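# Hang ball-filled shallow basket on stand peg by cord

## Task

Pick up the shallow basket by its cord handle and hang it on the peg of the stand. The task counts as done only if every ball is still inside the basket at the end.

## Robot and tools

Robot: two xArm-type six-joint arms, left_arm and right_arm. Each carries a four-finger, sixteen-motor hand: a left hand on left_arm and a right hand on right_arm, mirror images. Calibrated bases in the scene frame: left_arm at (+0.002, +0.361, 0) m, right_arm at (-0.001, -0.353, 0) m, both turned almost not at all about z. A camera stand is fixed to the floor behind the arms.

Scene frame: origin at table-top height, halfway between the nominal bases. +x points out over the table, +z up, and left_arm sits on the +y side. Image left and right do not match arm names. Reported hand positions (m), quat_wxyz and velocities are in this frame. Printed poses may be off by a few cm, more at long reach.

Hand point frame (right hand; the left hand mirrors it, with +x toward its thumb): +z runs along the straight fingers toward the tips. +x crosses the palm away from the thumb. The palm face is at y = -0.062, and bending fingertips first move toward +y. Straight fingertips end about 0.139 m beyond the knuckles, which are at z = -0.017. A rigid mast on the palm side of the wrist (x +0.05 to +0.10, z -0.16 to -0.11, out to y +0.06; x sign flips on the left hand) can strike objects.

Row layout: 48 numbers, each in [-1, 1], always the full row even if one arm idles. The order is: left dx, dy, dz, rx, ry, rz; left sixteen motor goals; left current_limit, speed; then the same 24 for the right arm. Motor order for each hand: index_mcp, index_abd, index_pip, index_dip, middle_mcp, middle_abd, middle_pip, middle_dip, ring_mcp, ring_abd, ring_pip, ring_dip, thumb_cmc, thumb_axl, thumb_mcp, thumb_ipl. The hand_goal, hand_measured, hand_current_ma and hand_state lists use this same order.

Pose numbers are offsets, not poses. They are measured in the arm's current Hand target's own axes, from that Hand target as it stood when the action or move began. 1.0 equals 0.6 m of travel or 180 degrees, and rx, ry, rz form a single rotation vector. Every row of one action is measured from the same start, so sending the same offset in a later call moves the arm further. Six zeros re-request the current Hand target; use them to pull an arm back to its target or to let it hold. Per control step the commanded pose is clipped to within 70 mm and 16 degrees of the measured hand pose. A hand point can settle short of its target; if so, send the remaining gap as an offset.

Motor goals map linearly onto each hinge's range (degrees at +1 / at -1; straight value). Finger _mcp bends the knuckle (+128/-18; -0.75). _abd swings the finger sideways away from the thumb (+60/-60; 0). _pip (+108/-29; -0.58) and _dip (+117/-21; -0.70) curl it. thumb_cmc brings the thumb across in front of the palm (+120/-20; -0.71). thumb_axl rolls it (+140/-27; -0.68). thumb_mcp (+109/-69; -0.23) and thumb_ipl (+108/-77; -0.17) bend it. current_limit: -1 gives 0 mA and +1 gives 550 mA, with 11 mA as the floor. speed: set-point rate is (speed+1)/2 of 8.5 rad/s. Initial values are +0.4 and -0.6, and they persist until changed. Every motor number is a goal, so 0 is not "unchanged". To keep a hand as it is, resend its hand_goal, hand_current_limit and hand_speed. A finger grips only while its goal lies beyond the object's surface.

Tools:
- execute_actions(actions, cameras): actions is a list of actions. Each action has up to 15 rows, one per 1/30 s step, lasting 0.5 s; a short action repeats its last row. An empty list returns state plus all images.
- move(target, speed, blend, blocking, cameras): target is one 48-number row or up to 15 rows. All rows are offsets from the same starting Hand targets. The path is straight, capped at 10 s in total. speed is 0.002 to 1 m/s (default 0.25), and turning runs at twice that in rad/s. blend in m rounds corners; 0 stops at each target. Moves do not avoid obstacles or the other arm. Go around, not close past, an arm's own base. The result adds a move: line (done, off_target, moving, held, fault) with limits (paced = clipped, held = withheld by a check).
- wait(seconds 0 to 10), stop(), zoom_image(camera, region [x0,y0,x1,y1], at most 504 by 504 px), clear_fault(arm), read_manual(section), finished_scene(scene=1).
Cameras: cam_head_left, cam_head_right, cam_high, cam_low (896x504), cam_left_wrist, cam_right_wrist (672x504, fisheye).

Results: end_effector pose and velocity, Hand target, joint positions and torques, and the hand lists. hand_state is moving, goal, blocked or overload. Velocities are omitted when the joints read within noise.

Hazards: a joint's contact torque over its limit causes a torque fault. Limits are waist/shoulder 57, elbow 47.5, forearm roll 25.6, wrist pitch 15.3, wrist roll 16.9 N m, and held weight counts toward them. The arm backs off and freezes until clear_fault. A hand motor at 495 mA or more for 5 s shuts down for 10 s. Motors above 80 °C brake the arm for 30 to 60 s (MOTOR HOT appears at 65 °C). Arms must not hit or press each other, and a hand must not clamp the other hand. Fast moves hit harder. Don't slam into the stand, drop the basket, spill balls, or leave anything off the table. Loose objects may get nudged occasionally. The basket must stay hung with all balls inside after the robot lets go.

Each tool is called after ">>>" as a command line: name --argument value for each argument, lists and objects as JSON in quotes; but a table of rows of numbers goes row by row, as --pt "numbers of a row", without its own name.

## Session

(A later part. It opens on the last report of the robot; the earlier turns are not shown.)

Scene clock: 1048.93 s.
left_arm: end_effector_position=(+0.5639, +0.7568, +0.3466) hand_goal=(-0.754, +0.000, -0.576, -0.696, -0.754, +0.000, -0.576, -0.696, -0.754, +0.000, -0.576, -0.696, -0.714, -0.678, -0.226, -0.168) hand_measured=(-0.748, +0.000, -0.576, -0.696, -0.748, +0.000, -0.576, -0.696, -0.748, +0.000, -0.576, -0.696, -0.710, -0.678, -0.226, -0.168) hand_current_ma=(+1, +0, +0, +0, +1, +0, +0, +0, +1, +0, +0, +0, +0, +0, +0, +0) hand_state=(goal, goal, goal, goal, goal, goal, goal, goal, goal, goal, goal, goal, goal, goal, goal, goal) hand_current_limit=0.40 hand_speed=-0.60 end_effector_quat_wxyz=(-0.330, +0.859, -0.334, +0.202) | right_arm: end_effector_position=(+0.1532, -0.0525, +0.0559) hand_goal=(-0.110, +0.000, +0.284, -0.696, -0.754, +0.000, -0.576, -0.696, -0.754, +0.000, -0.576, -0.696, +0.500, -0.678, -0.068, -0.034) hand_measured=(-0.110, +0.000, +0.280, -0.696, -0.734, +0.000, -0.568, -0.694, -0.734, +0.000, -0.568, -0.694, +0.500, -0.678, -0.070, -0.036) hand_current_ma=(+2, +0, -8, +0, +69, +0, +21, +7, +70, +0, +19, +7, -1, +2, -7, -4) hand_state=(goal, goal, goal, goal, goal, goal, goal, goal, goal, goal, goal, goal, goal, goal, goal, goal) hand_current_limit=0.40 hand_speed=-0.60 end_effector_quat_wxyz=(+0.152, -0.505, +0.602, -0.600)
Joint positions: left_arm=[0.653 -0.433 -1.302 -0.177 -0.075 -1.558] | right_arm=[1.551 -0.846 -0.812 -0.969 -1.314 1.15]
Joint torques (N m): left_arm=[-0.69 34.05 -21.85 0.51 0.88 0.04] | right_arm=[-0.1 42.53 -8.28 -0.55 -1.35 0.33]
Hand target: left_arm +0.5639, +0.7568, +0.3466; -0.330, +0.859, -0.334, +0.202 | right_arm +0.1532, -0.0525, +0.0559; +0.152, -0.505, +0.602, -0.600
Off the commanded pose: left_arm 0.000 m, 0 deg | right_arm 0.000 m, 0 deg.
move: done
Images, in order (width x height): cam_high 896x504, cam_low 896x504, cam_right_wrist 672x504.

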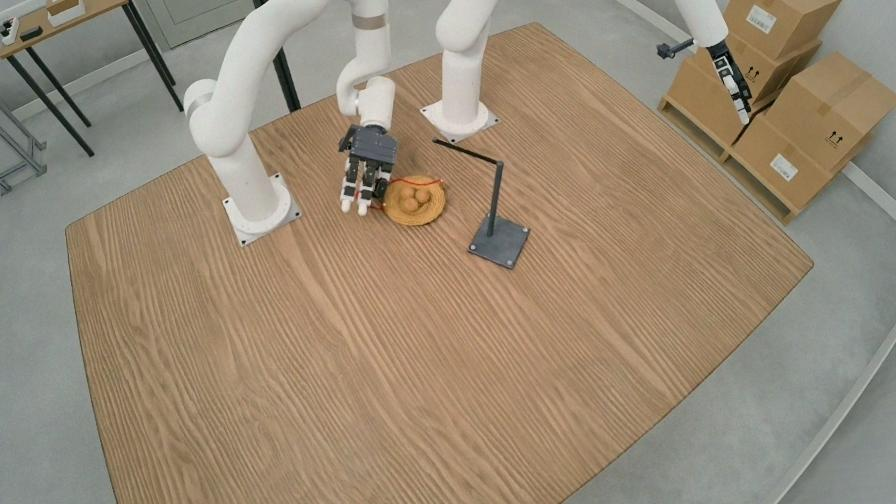

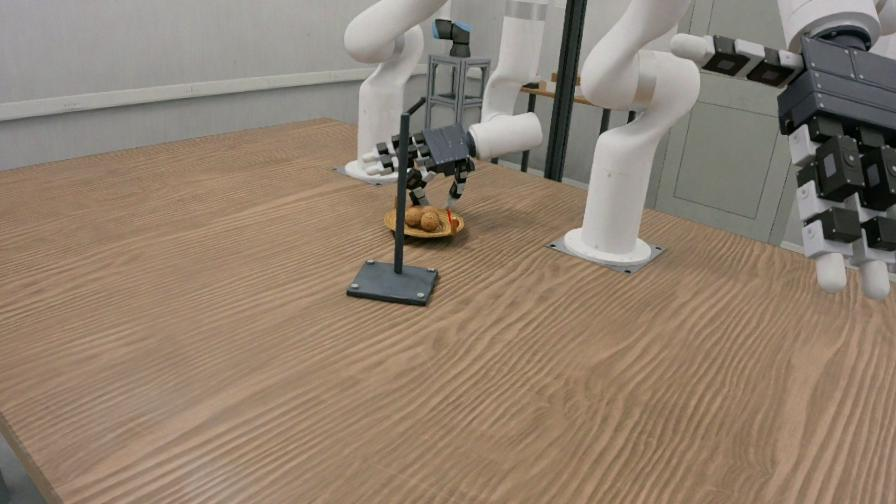

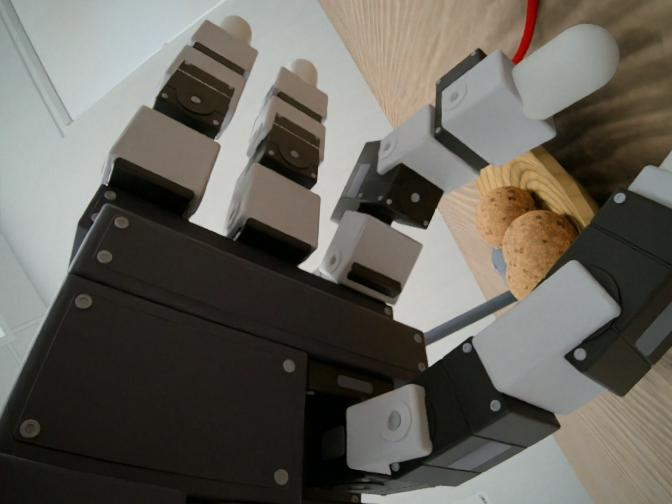

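>>> move --target '[0,0,0,0,0,0,-0.754,0,-0.576,-0.696,-0.754,0,-0.576,-0.696,-0.754,0,-0.576,-0.696,-0.714,-0.678,-0.226,-0.168,0.4,-0.6,-0.0031,0.0064,0.0017,0,0,0,-0.11,0,0.285,-0.696,-0.754,0,-0.576,-0.696,-0.754,0,-0.576,-0.696,0.5,-0.678,-0.067,-0.034,0.4,-0.6]' --speed 0.05 --cameras '["cam_high", "cam_low", "cam_right_wrist"]'

>>> zoom_image --camera "cam_right_wrist" --region '[450, 0, 672, 200]'

>>> zoom_image --camera "cam_low" --region '[390, 150, 480, 240]'

Scene clock: 1248.73 s.
left_arm: end_effector_position=(+0.5639, +0.7568, +0.3466) hand_goal=(-0.754, +0.000, -0.576, -0.696, -0.754, +0.000, -0.576, -0.696, -0.754, +0.000, -0.576, -0.696, -0.714, -0.678, -0.226, -0.168) hand_measured=(-0.748, +0.000, -0.576, -0.696, -0.748, +0.000, -0.576, -0.696, -0.748, +0.000, -0.576, -0.696, -0.710, -0.678, -0.226, -0.168) hand_current_ma=(+1, +0, +0, +0, +1, +0, +0, +0, +1, +0, +0, +0, +0, +0, +0, +0) hand_state=(goal, goal, goal, goal, goal, goal, goal, goal, goal, goal, goal, goal, goal, goal, goal, goal) hand_current_limit=0.40 hand_speed=-0.60 end_effector_quat_wxyz=(-0.330, +0.859, -0.334, +0.202) | right_arm: end_effector_position=(+0.1532, -0.0525, +0.0516) hand_goal=(-0.110, +0.000, +0.284, -0.696, -0.754, +0.000, -0.576, -0.696, -0.754, +0.000, -0.576, -0.696, +0.500, -0.678, -0.068, -0.034) hand_measured=(-0.110, +0.000, +0.280, -0.696, -0.734, +0.000, -0.568, -0.694, -0.734, +0.000, -0.568, -0.694, +0.500, -0.678, -0.070, -0.036) hand_current_ma=(+2, +0, -8, +0, +69, +0, +21, +7, +70, +0, +19, +7, -1, +2, -7, -4) hand_state=(goal, goal, goal, goal, goal, goal, goal, goal, goal, goal, goal, goal, goal, goal, goal, goal) hand_current_limit=0.40 hand_speed=-0.60 end_effector_quat_wxyz=(+0.152, -0.505, +0.602, -0.600)
Joint positions: left_arm=[0.653 -0.433 -1.302 -0.177 -0.075 -1.558] | right_arm=[1.551 -0.858 -0.816 -0.971 -1.31 1.156]
Joint torques (N m): left_arm=[-1.18 34.49 -21.77 0.57 0.85 0.01] | right_arm=[0.35 42.09 -8.15 -0.72 -1.37 0.35]
Hand target: left_arm +0.5639, +0.7568, +0.3466; -0.330, +0.859, -0.334, +0.202 | right_arm +0.1532, -0.0525, +0.0515; +0.152, -0.505, +0.602, -0.600
Off the commanded pose: left_arm 0.000 m, 0 deg | right_arm 0.000 m, 0 deg.
move: done
Images, in order (width x height): cam_high 896x504, cam_low 896x504, cam_right_wrist 672x504.

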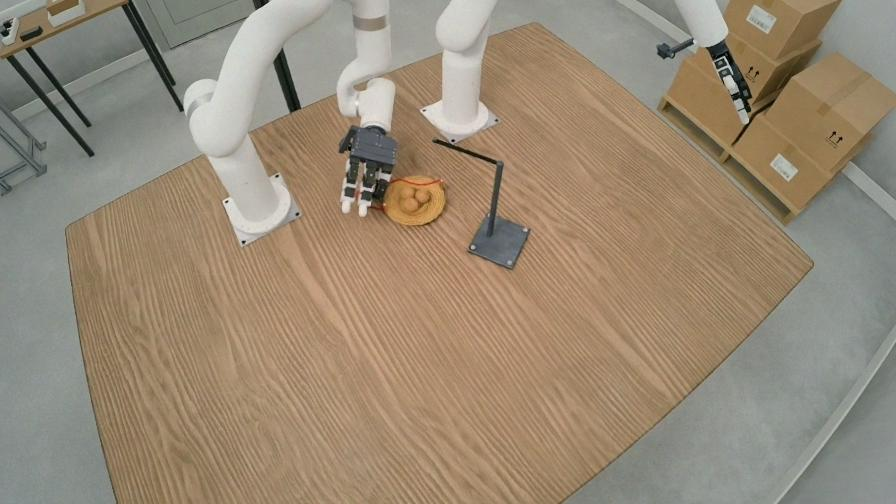

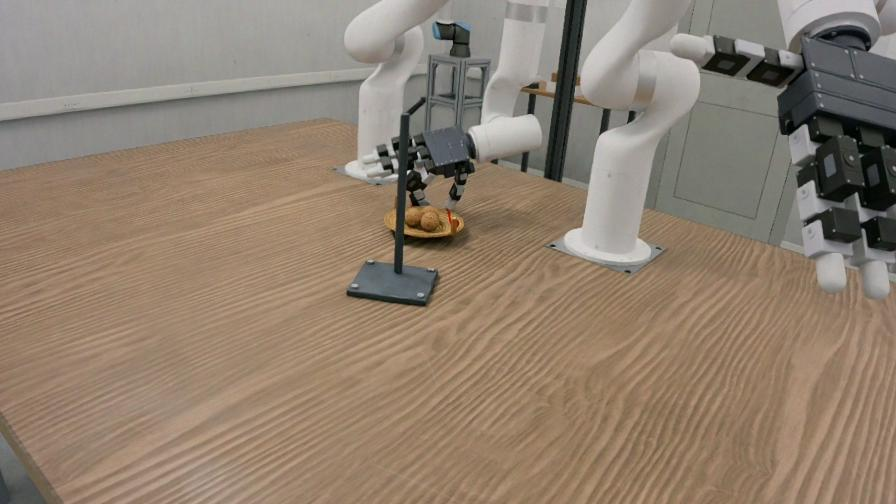

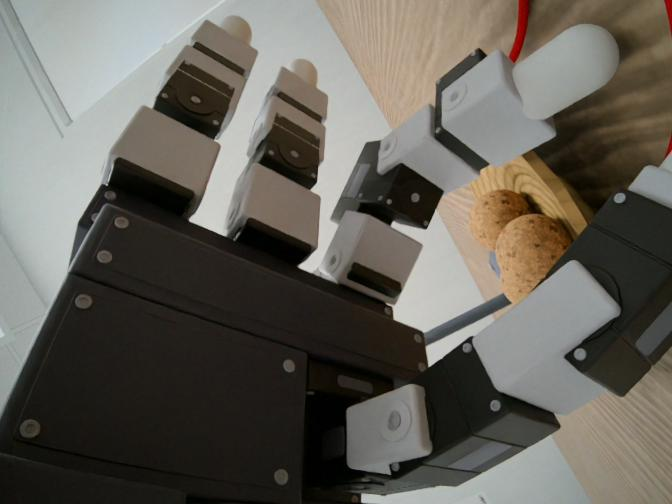

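Scaled by 2.270 from the camera's 672x504 image, which has a finer 960x720 frame.

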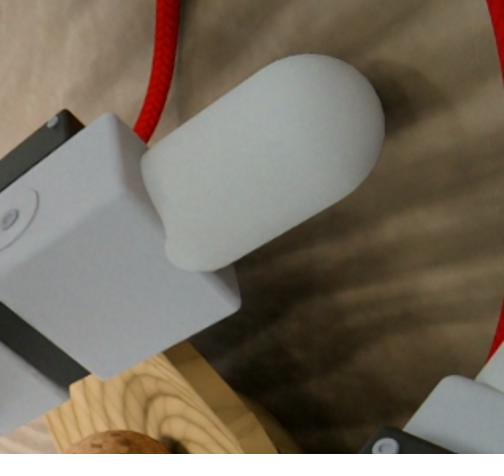

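Scaled by 5.600.

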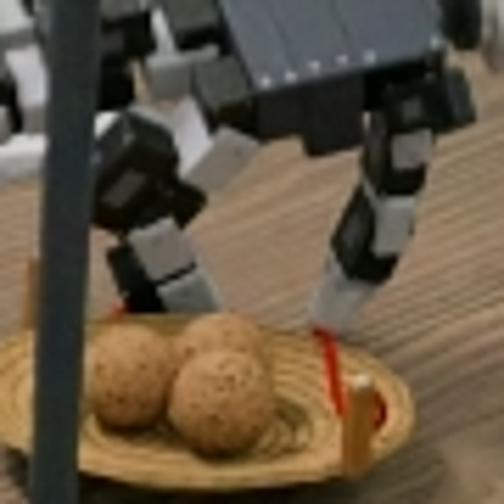

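>>> move --target '[0,0,0,0,0,0,-0.754,0,-0.576,-0.696,-0.754,0,-0.576,-0.696,-0.754,0,-0.576,-0.696,-0.714,-0.678,-0.226,-0.168,0.4,-0.6,-0.0021,0.0044,0.0012,0,0,0,-0.041,0,0.285,-0.696,-0.754,0,-0.576,-0.696,-0.754,0,-0.576,-0.696,0.5,-0.678,-0.011,-0.034,0.4,-0.8]' --speed 0.05 --cameras '["cam_right_wrist"]'

>>> zoom_image --camera "cam_right_wrist" --region '[500, 0, 672, 200]'

Scene clock: 1278.47 s.
left_arm: end_effector_position=(+0.5639, +0.7568, +0.3466) hand_goal=(-0.754, +0.000, -0.576, -0.696, -0.754, +0.000, -0.576, -0.696, -0.754, +0.000, -0.576, -0.696, -0.714, -0.678, -0.226, -0.168) hand_measured=(-0.748, +0.000, -0.576, -0.696, -0.748, +0.000, -0.576, -0.696, -0.748, +0.000, -0.576, -0.696, -0.710, -0.678, -0.226, -0.168) hand_current_ma=(+1, +0, +0, +0, +1, +0, +0, +0, +1, +0, +0, +0, +0, +0, +0, +0) hand_state=(goal, goal, goal, goal, goal, goal, goal, goal, goal, goal, goal, goal, goal, goal, goal, goal) hand_current_limit=0.40 hand_speed=-0.60 end_effector_quat_wxyz=(-0.330, +0.859, -0.334, +0.202) | right_arm: end_effector_position=(+0.1532, -0.0525, +0.0485) hand_goal=(-0.042, +0.000, +0.284, -0.696, -0.754, +0.000, -0.576, -0.696, -0.754, +0.000, -0.576, -0.696, +0.500, -0.678, -0.012, -0.034) hand_measured=(-0.042, +0.000, +0.280, -0.696, -0.734, +0.000, -0.568, -0.694, -0.734, +0.000, -0.568, -0.694, +0.500, -0.678, -0.014, -0.036) hand_current_ma=(+0, +0, -8, +0, +69, +0, +21, +7, +70, +0, +19, +7, -1, +2, -10, -4) hand_state=(goal, goal, goal, goal, goal, goal, goal, goal, goal, goal, goal, goal, goal, goal, goal, goal) hand_current_limit=0.40 hand_speed=-0.80 end_effector_quat_wxyz=(+0.152, -0.505, +0.602, -0.600)
Joint positions: left_arm=[0.653 -0.433 -1.302 -0.177 -0.075 -1.558] | right_arm=[1.551 -0.866 -0.82 -0.972 -1.308 1.16]
Joint torques (N m): left_arm=[-1.37 34.38 -21.98 0.61 0.84 0] | right_arm=[2.34 42.12 -8 -0.7 -1.37 0.34]
Hand target: left_arm +0.5639, +0.7568, +0.3466; -0.330, +0.859, -0.334, +0.202 | right_arm +0.1532, -0.0525, +0.0485; +0.152, -0.505, +0.602, -0.600
Off the commanded pose: left_arm 0.000 m, 0 deg | right_arm 0.000 m, 0 deg.
move: done
Images, in order (width x height): cam_right_wrist 672x504.

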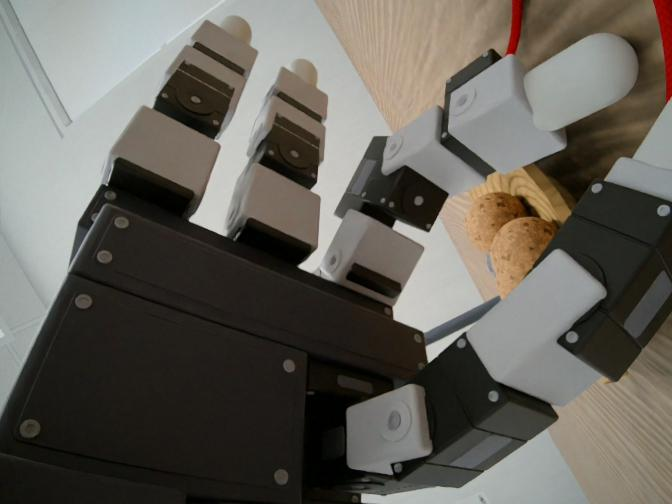

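Scaled by 2.520 from the camera's 672x504 image, which has a finer 960x720 frame.

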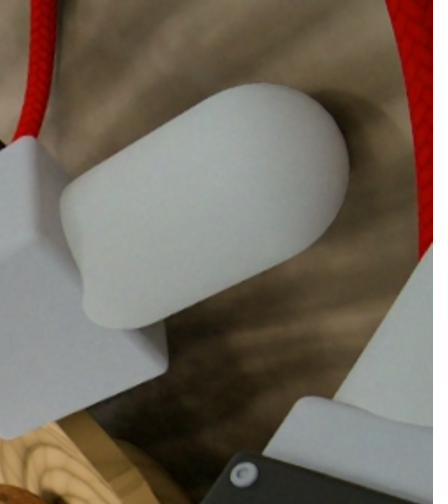

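>>> move --target '[0,0,0,0,0,0,-0.754,0,-0.576,-0.696,-0.754,0,-0.576,-0.696,-0.754,0,-0.576,-0.696,-0.714,-0.678,-0.226,-0.168,0.4,-0.6,-0.0018,0.0036,0.001,0,0,0,0.02,0,0.285,-0.696,-0.754,0,-0.576,-0.696,-0.754,0,-0.576,-0.696,0.5,-0.678,0.04,-0.034,0.4,-0.85]' --speed 0.05 --cameras '["cam_right_wrist"]'

>>> zoom_image --camera "cam_right_wrist" --region '[500, 0, 672, 200]'

Scene clock: 1291.10 s.
left_arm: end_effector_position=(+0.5639, +0.7568, +0.3466) hand_goal=(-0.754, +0.000, -0.576, -0.696, -0.754, +0.000, -0.576, -0.696, -0.754, +0.000, -0.576, -0.696, -0.714, -0.678, -0.226, -0.168) hand_measured=(-0.748, +0.000, -0.576, -0.696, -0.748, +0.000, -0.576, -0.696, -0.748, +0.000, -0.576, -0.696, -0.710, -0.678, -0.226, -0.168) hand_current_ma=(+1, +0, +0, +0, +1, +0, +0, +0, +1, +0, +0, +0, +0, +0, +0, +0) hand_state=(goal, goal, goal, goal, goal, goal, goal, goal, goal, goal, goal, goal, goal, goal, goal, goal) hand_current_limit=0.40 hand_speed=-0.60 end_effector_quat_wxyz=(-0.330, +0.859, -0.334, +0.202) | right_arm: end_effector_position=(+0.1533, -0.0524, +0.0461) hand_goal=(+0.020, +0.000, +0.284, -0.696, -0.754, +0.000, -0.576, -0.696, -0.754, +0.000, -0.576, -0.696, +0.500, -0.678, +0.040, -0.034) hand_measured=(+0.020, +0.000, +0.282, -0.696, -0.734, +0.000, -0.568, -0.694, -0.734, +0.000, -0.568, -0.694, +0.500, -0.678, +0.036, -0.036) hand_current_ma=(-3, +2, -2, +0, +69, +0, +21, +7, +70, +0, +19, +7, +0, +2, -11, -3) hand_state=(goal, goal, goal, goal, goal, goal, goal, goal, goal, goal, goal, goal, goal, goal, goal, goal) hand_current_limit=0.40 hand_speed=-0.85 end_effector_quat_wxyz=(+0.152, -0.505, +0.602, -0.600)
Joint positions: left_arm=[0.653 -0.433 -1.302 -0.177 -0.075 -1.558] | right_arm=[1.551 -0.873 -0.823 -0.973 -1.305 1.163]
Joint torques (N m): left_arm=[-0.67 33.46 -21.71 0.52 0.87 -0.02] | right_arm=[-3.7 41.06 -7.3 -0.58 -0.72 0.29]
Hand target: left_arm +0.5639, +0.7568, +0.3466; -0.330, +0.859, -0.334, +0.202 | right_arm +0.1533, -0.0525, +0.0460; +0.152, -0.505, +0.602, -0.600
Off the commanded pose: left_arm 0.000 m, 0 deg | right_arm 0.000 m, 0 deg.
move: done
Images, in order (width x height): cam_right_wrist 672x504.

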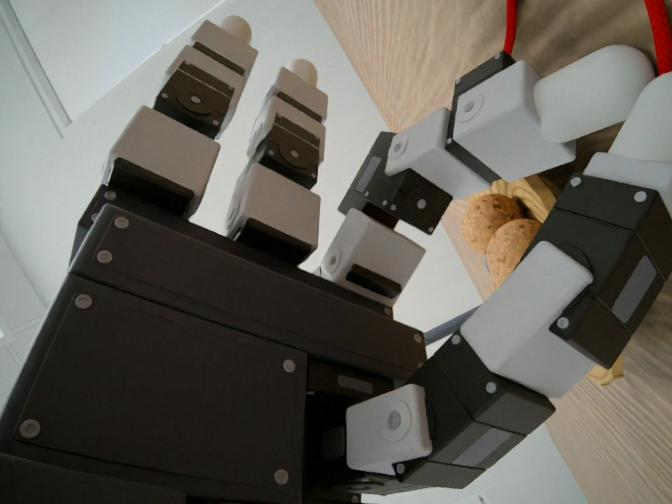

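Scaled by 2.520 from the camera's 672x504 image, which has a finer 960x720 frame.

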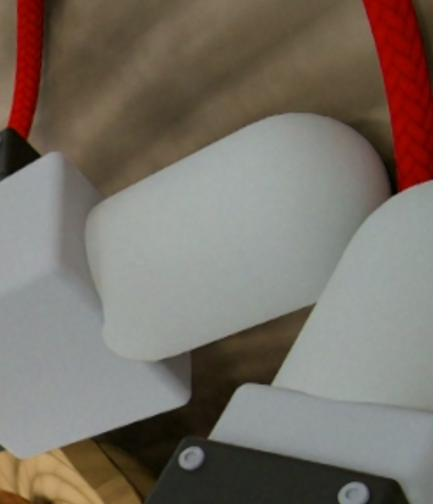

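>>> move --target '[0,0,0,0,0,0,-0.754,0,-0.576,-0.696,-0.754,0,-0.576,-0.696,-0.754,0,-0.576,-0.696,-0.714,-0.678,-0.226,-0.168,0.4,-0.6,0,0,0,0,0,0,0.15,0,0.285,-0.696,-0.754,0,-0.576,-0.696,-0.754,0,-0.576,-0.696,0.5,-0.678,0.15,-0.034,0.4,-0.85]' --speed 0.05 --cameras '["cam_right_wrist"]'

>>> zoom_image --camera "cam_right_wrist" --region '[500, 0, 672, 200]'

Scene clock: 1300.07 s.
left_arm: end_effector_position=(+0.5639, +0.7568, +0.3466) hand_goal=(-0.754, +0.000, -0.576, -0.696, -0.754, +0.000, -0.576, -0.696, -0.754, +0.000, -0.576, -0.696, -0.714, -0.678, -0.226, -0.168) hand_measured=(-0.748, +0.000, -0.576, -0.696, -0.748, +0.000, -0.576, -0.696, -0.748, +0.000, -0.576, -0.696, -0.710, -0.678, -0.226, -0.168) hand_current_ma=(+1, +0, +0, +0, +1, +0, +0, +0, +1, +0, +0, +0, +0, +0, +0, +0) hand_state=(goal, goal, goal, goal, goal, goal, goal, goal, goal, goal, goal, goal, goal, goal, goal, goal) hand_current_limit=0.40 hand_speed=-0.60 end_effector_quat_wxyz=(-0.330, +0.859, -0.334, +0.202) | right_arm: end_effector_position=(+0.1533, -0.0525, +0.0460) hand_goal=(+0.150, +0.000, +0.284, -0.696, -0.754, +0.000, -0.576, -0.696, -0.754, +0.000, -0.576, -0.696, +0.500, -0.678, +0.150, -0.034) hand_measured=(+0.044, +0.002, +0.272, -0.698, -0.734, +0.000, -0.568, -0.694, -0.734, +0.000, -0.568, -0.694, +0.500, -0.678, +0.050, -0.048) hand_current_ma=(-385, +2, -34, -6, +69, +0, +21, +7, +70, +0, +19, +7, +0, +2, -385, -57) hand_state=(blocked, goal, goal, goal, goal, goal, goal, goal, goal, goal, goal, goal, goal, goal, blocked, goal) hand_current_limit=0.40 hand_speed=-0.85 end_effector_quat_wxyz=(+0.152, -0.505, +0.602, -0.600)
Joint positions: left_arm=[0.653 -0.433 -1.302 -0.177 -0.075 -1.558] | right_arm=[1.551 -0.873 -0.823 -0.973 -1.305 1.163]
Joint torques (N m): left_arm=[-0.28 34.62 -22.22 0.35 0.83 0.07] | right_arm=[-3.57 41.63 -6.24 0.02 -1.98 -0.15]
Hand target: left_arm +0.5639, +0.7568, +0.3466; -0.330, +0.859, -0.334, +0.202 | right_arm +0.1533, -0.0525, +0.0460; +0.152, -0.505, +0.602, -0.600
Off the commanded pose: left_arm 0.000 m, 0 deg | right_arm 0.000 m, 0 deg.
move: done
Images, in order (width x height): cam_right_wrist 672x504.

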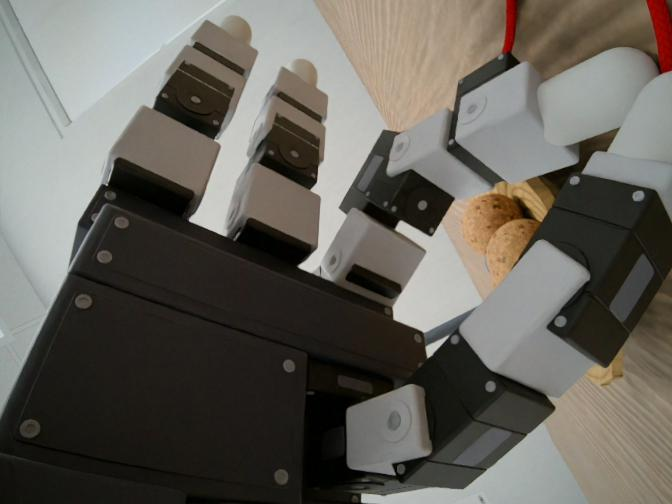

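Scaled by 2.520 from the camera's 672x504 image, which has a finer 960x720 frame.

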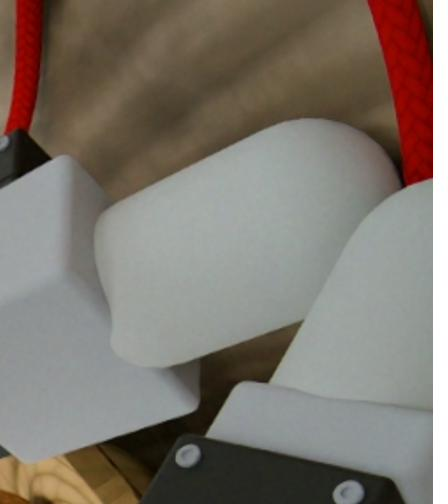

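>>> move --target '[0,0,0,0,0,0,-0.754,0,-0.576,-0.696,-0.754,0,-0.576,-0.696,-0.754,0,-0.576,-0.696,-0.714,-0.678,-0.226,-0.168,0.4,-0.6,0.0282,-0.0584,-0.0156,0,0,0,0.15,0,0.285,-0.696,-0.754,0,-0.576,-0.696,-0.754,0,-0.576,-0.696,0.5,-0.678,0.15,-0.034,0.4,-0.85]' --speed 0.06 --cameras '["cam_right_wrist", "cam_high", "cam_low"]'

>>> zoom_image --camera "cam_right_wrist" --region '[500, 0, 672, 200]'

>>> zoom_image --camera "cam_low" --region '[370, 130, 490, 250]'

Scene clock: 1311.23 s.
left_arm: end_effector_position=(+0.5639, +0.7568, +0.3466) hand_goal=(-0.754, +0.000, -0.576, -0.696, -0.754, +0.000, -0.576, -0.696, -0.754, +0.000, -0.576, -0.696, -0.714, -0.678, -0.226, -0.168) hand_measured=(-0.748, +0.000, -0.576, -0.696, -0.748, +0.000, -0.576, -0.696, -0.748, +0.000, -0.576, -0.696, -0.710, -0.678, -0.226, -0.168) hand_current_ma=(+1, +0, +0, +0, +1, +0, +0, +0, +1, +0, +0, +0, +0, +0, +0, +0) hand_state=(goal, goal, goal, goal, goal, goal, goal, goal, goal, goal, goal, goal, goal, goal, goal, goal) hand_current_limit=0.40 hand_speed=-0.60 end_effector_quat_wxyz=(-0.330, +0.859, -0.334, +0.202) | right_arm: end_effector_position=(+0.1533, -0.0525, +0.0860) hand_goal=(+0.150, +0.000, +0.284, -0.696, -0.754, +0.000, -0.576, -0.696, -0.754, +0.000, -0.576, -0.696, +0.500, -0.678, +0.150, -0.034) hand_measured=(+0.050, +0.000, +0.268, -0.700, -0.734, +0.000, -0.568, -0.694, -0.734, +0.000, -0.568, -0.694, +0.500, -0.678, +0.050, -0.052) hand_current_ma=(-385, +1, -53, -13, +69, +0, +21, +7, +70, +0, +19, +7, +0, +2, -385, -77) hand_state=(blocked, goal, goal, goal, goal, goal, goal, goal, goal, goal, goal, goal, goal, goal, blocked, goal) hand_current_limit=0.40 hand_speed=-0.85 end_effector_quat_wxyz=(+0.152, -0.505, +0.602, -0.600)
Joint positions: left_arm=[0.653 -0.433 -1.302 -0.177 -0.075 -1.558] | right_arm=[1.551 -0.766 -0.782 -0.959 -1.343 1.107]
Joint torques (N m): left_arm=[-1.42 34.64 -21.84 0.58 0.84 0.02] | right_arm=[0.99 47.14 -7.2 0.77 -2.59 -0.45]
Hand target: left_arm +0.5639, +0.7568, +0.3466; -0.330, +0.859, -0.334, +0.202 | right_arm +0.1533, -0.0525, +0.0860; +0.152, -0.505, +0.602, -0.600
Off the commanded pose: left_arm 0.000 m, 0 deg | right_arm 0.000 m, 0 deg.
move: done
Images, in order (width x height): cam_high 896x504, cam_low 896x504, cam_right_wrist 672x504.

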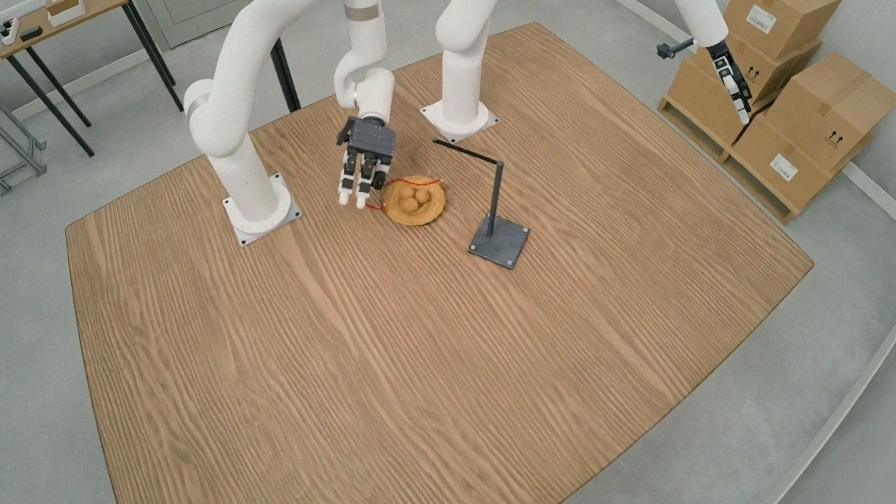

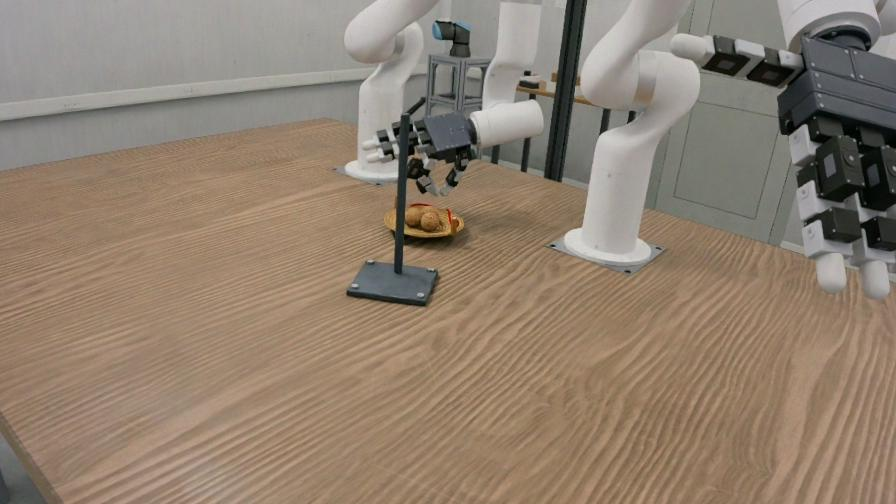

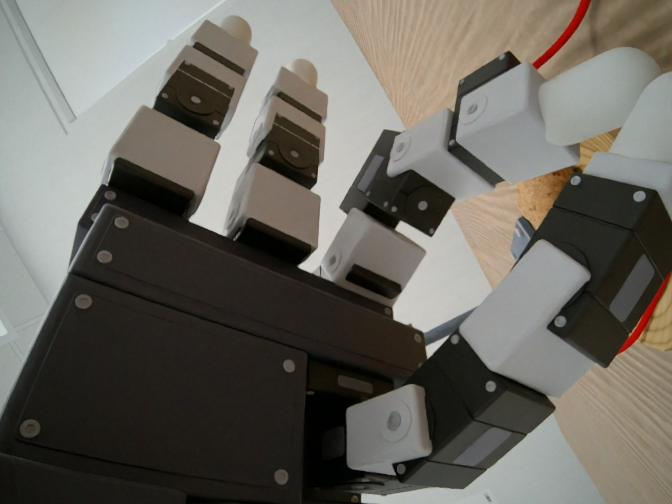

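Scaled by 2.520 from the camera's 672x504 image, which has a finer 960x720 frame.

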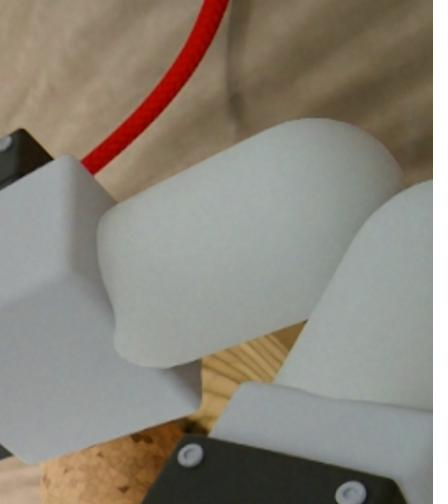

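Scaled by 4.200.

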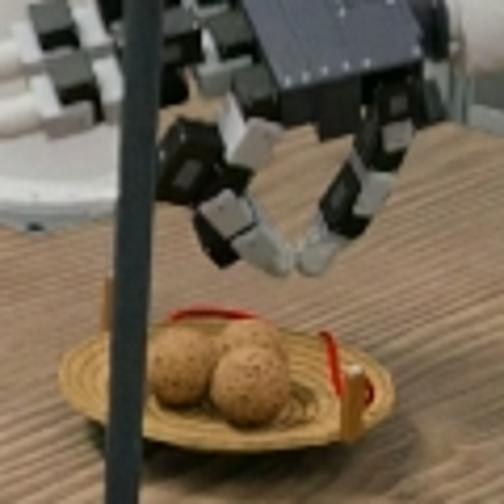

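>>> move --target '[0,0,0,0,0,0,-0.754,0,-0.576,-0.696,-0.754,0,-0.576,-0.696,-0.754,0,-0.576,-0.696,-0.714,-0.678,-0.226,-0.168,0.4,-0.6,0.0003,-0.0703,-0.0498,-0.1193,0.2471,0.0662,-0.11,0,0.285,-0.696,-0.754,0,-0.576,-0.696,-0.754,0,-0.576,-0.696,0.5,-0.678,-0.067,-0.034,0.4,-0.6]' --speed 0.3 --cameras '["all"]'

>>> zoom_image --camera "cam_high" --region '[330, 110, 450, 230]'

>>> zoom_image --camera "cam_head_right" --region '[380, 330, 500, 450]'

Scene clock: 1371.90 s.
left_arm: end_effector_position=(+0.5639, +0.7568, +0.3466) hand_goal=(-0.754, +0.000, -0.576, -0.696, -0.754, +0.000, -0.576, -0.696, -0.754, +0.000, -0.576, -0.696, -0.714, -0.678, -0.226, -0.168) hand_measured=(-0.748, +0.000, -0.576, -0.696, -0.748, +0.000, -0.576, -0.696, -0.748, +0.000, -0.576, -0.696, -0.710, -0.678, -0.226, -0.168) hand_current_ma=(+1, +0, +0, +0, +1, +0, +0, +0, +1, +0, +0, +0, +0, +0, +0, +0) hand_state=(goal, goal, goal, goal, goal, goal, goal, goal, goal, goal, goal, goal, goal, goal, goal, goal) hand_current_limit=0.40 hand_speed=-0.60 end_effector_quat_wxyz=(-0.330, +0.859, -0.334, +0.202) | right_arm: end_effector_position=(+0.1476, -0.0260, +0.1300) hand_goal=(-0.110, +0.000, +0.284, -0.696, -0.754, +0.000, -0.576, -0.696, -0.754, +0.000, -0.576, -0.696, +0.500, -0.678, -0.068, -0.034) hand_measured=(-0.102, +0.000, +0.278, -0.700, -0.734, +0.000, -0.568, -0.694, -0.734, +0.000, -0.568, -0.694, +0.500, -0.678, -0.066, -0.036) hand_current_ma=(+26, +1, -13, -7, +69, +0, +21, +7, +70, +0, +19, +7, -1, +2, +5, -7) hand_state=(goal, goal, goal, goal, goal, goal, goal, goal, goal, goal, goal, goal, goal, goal, goal, goal) hand_current_limit=0.40 hand_speed=-0.60 end_effector_quat_wxyz=(-0.120, -0.198, +0.760, -0.607)
Joint positions: left_arm=[0.653 -0.433 -1.302 -0.177 -0.075 -1.558] | right_arm=[1.281 -0.807 -1.087 -0.336 -1.598 1.027]
Joint torques (N m): left_arm=[-0.54 34.01 -21.92 0.89 0.77 -0.02] | right_arm=[-4.2 48.13 -13.29 0.97 -2.66 0.32]
Hand target: left_arm +0.5639, +0.7568, +0.3466; -0.330, +0.859, -0.334, +0.202 | right_arm +0.1476, -0.0260, +0.1301; -0.120, -0.198, +0.760, -0.607
Off the commanded pose: left_arm 0.000 m, 0 deg | right_arm 0.000 m, 0 deg.
move: done

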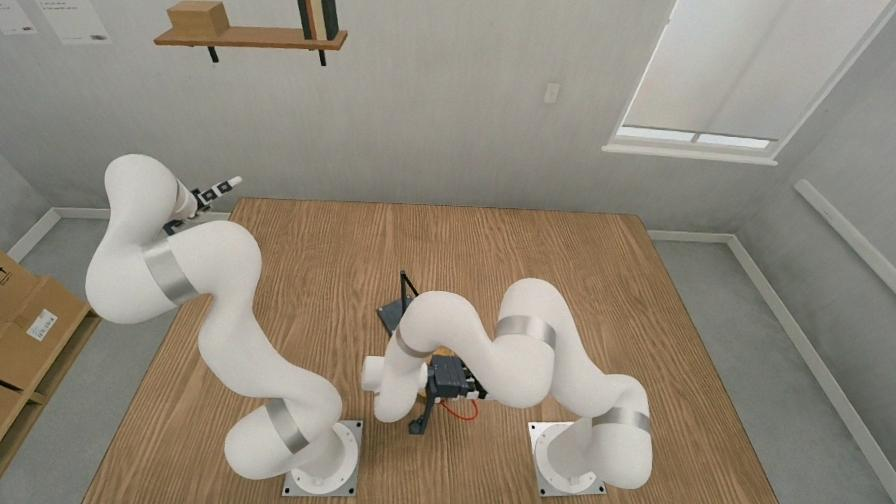

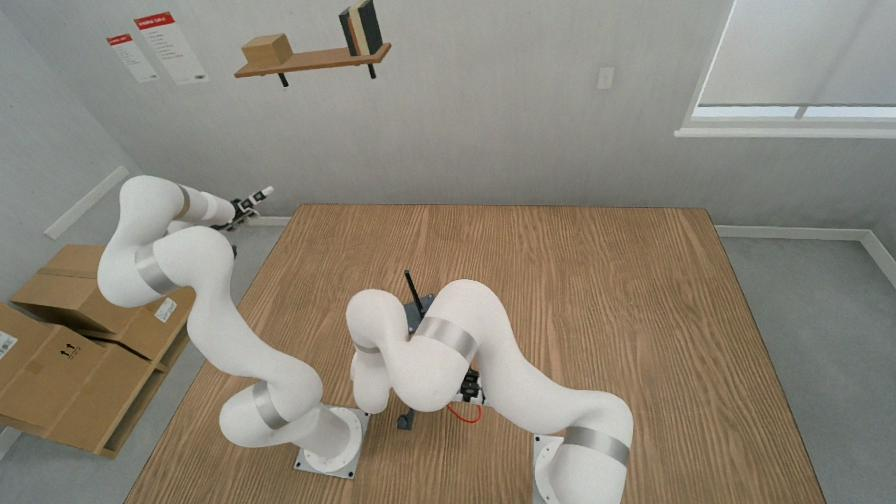

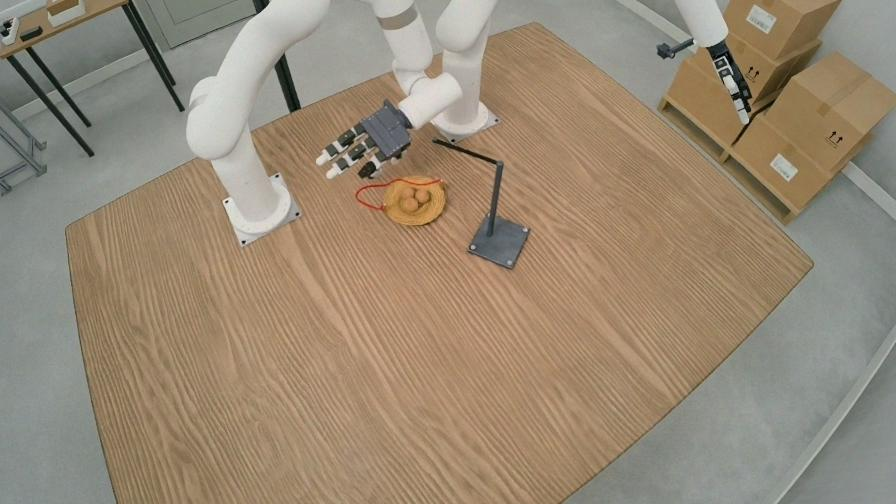

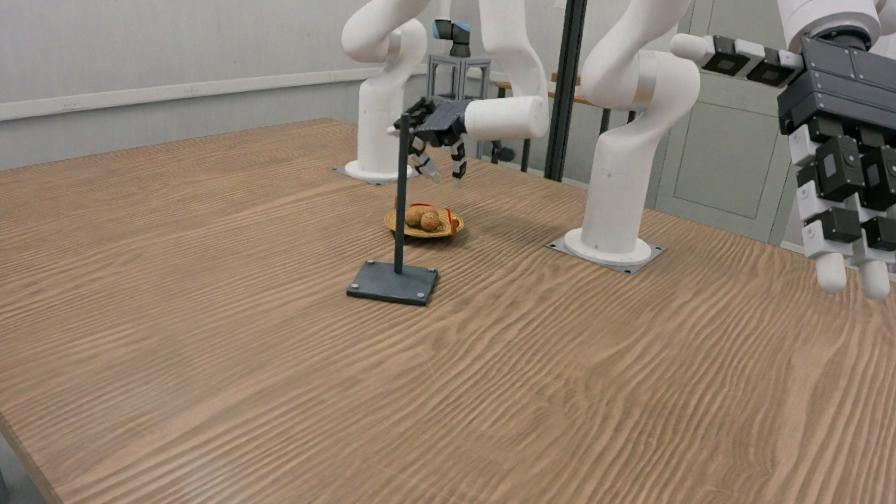

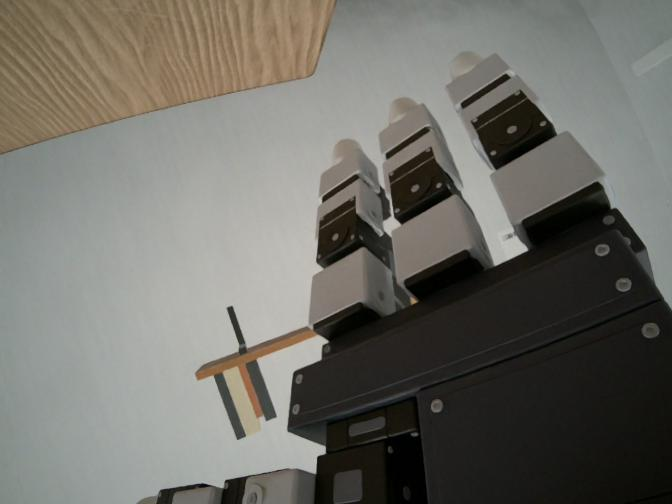

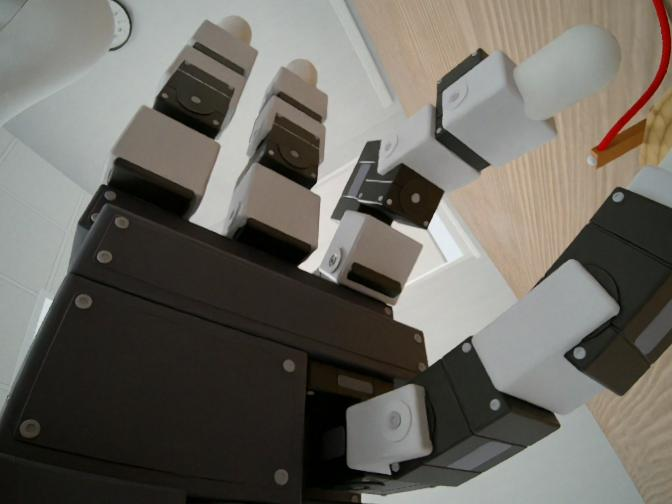

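Scaled by 4.200.

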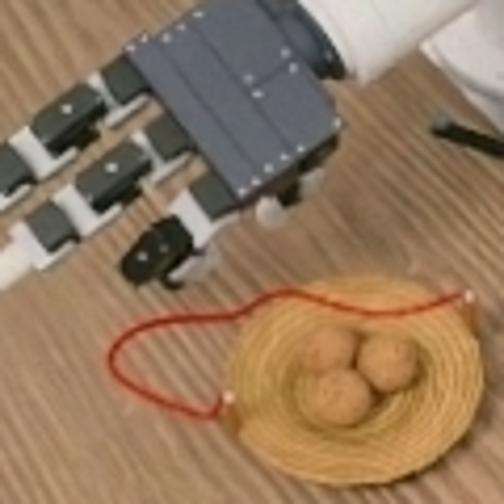

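Scaled by 4.200.

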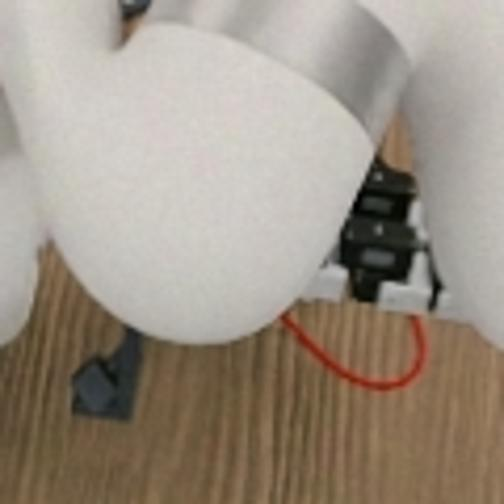

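>>> move --target '[0,0,0,0,0,0,-0.754,0,-0.576,-0.696,-0.754,0,-0.576,-0.696,-0.754,0,-0.576,-0.696,-0.714,-0.678,-0.226,-0.168,0.4,-0.6,0,0.0685,0.029,0,-0.0288,0.1073,-0.11,0,0.285,-0.696,-0.754,0,-0.576,-0.696,-0.754,0,-0.576,-0.696,0.5,-0.678,-0.067,-0.034,0.4,-0.6]' --speed 0.2 --cameras '["cam_right_wrist", "cam_high", "cam_low"]'

>>> zoom_image --camera "cam_right_wrist" --region '[450, 0, 672, 300]'

>>> zoom_image --camera "cam_high" --region '[330, 110, 450, 230]'

Scene clock: 1431.30 s.
left_arm: end_effector_position=(+0.5639, +0.7568, +0.3466) hand_goal=(-0.754, +0.000, -0.576, -0.696, -0.754, +0.000, -0.576, -0.696, -0.754, +0.000, -0.576, -0.696, -0.714, -0.678, -0.226, -0.168) hand_measured=(-0.748, +0.000, -0.576, -0.696, -0.748, +0.000, -0.576, -0.696, -0.748, +0.000, -0.576, -0.696, -0.710, -0.678, -0.226, -0.168) hand_current_ma=(+1, +0, +0, +0, +1, +0, +0, +0, +1, +0, +0, +0, +0, +0, +0, +0) hand_state=(goal, goal, goal, goal, goal, goal, goal, goal, goal, goal, goal, goal, goal, goal, goal, goal) hand_current_limit=0.40 hand_speed=-0.60 end_effector_quat_wxyz=(-0.330, +0.859, -0.334, +0.202) | right_arm: end_effector_position=(+0.1302, -0.0353, +0.0900) hand_goal=(-0.110, +0.000, +0.284, -0.696, -0.754, +0.000, -0.576, -0.696, -0.754, +0.000, -0.576, -0.696, +0.500, -0.678, -0.068, -0.034) hand_measured=(-0.102, +0.000, +0.278, -0.698, -0.734, +0.000, -0.568, -0.694, -0.734, +0.000, -0.568, -0.694, +0.500, -0.678, -0.066, -0.036) hand_current_ma=(+26, +1, -13, -7, +69, +0, +21, +7, +70, +0, +19, +7, -1, +2, +5, -7) hand_state=(goal, goal, goal, goal, goal, goal, goal, goal, goal, goal, goal, goal, goal, goal, goal, goal) hand_current_limit=0.40 hand_speed=-0.60 end_effector_quat_wxyz=(+0.018, -0.095, +0.787, -0.609)
Joint positions: left_arm=[0.653 -0.433 -1.302 -0.177 -0.075 -1.558] | right_arm=[1.394 -0.84 -1.012 -0.313 -1.474 1.425]
Joint torques (N m): left_arm=[-1.05 34.13 -22.02 0.28 0.75 -0.03] | right_arm=[3.7 46.61 -9.52 0.79 -1.32 0.41]
Hand target: left_arm +0.5639, +0.7568, +0.3466; -0.330, +0.859, -0.334, +0.202 | right_arm +0.1302, -0.0353, +0.0900; +0.018, -0.095, +0.787, -0.609
Off the commanded pose: left_arm 0.000 m, 0 deg | right_arm 0.000 m, 0 deg.
move: done
Images, in order (width x height): cam_high 896x504, cam_low 896x504, cam_right_wrist 672x504.

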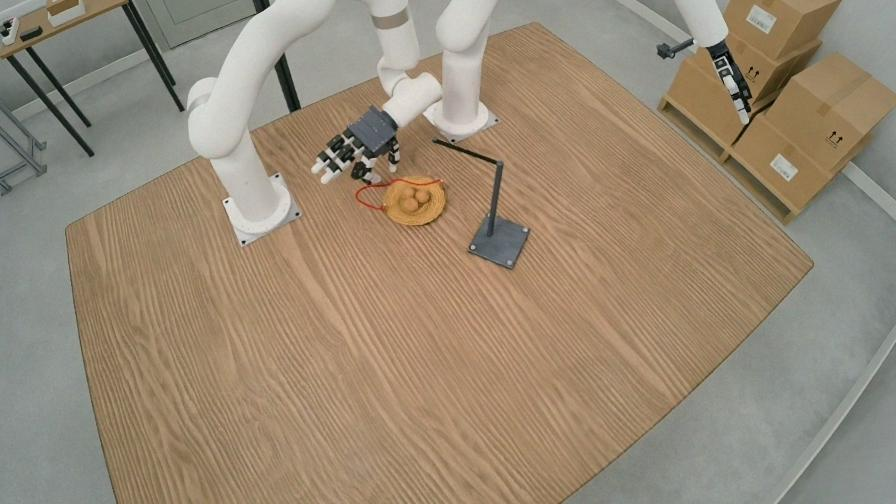

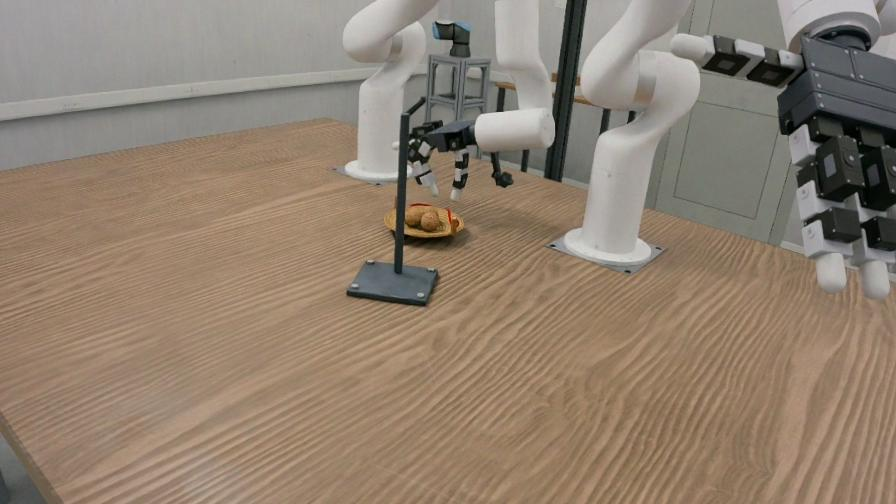

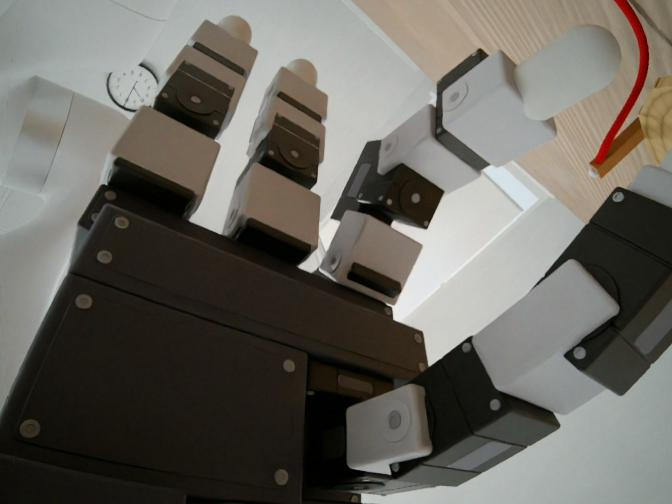

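Scaled by 1.680 from the camera's 672x504 image, which has a finer 960x720 frame.

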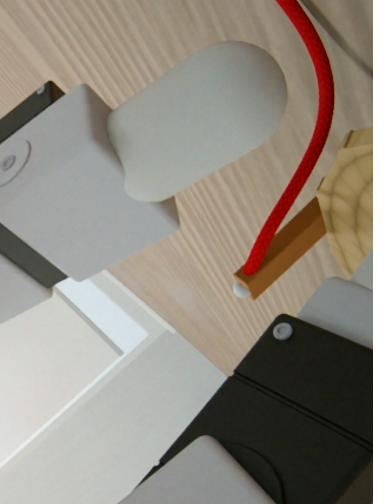

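Scaled by 4.200.

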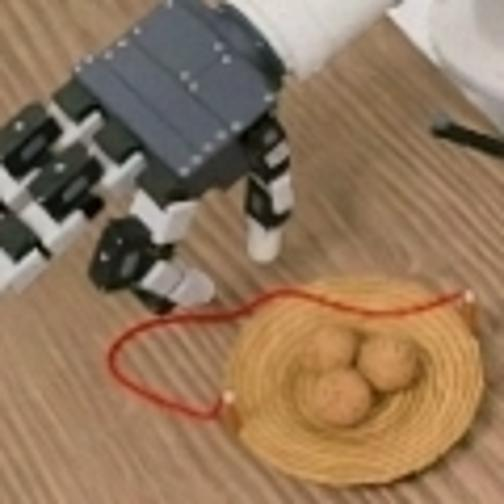

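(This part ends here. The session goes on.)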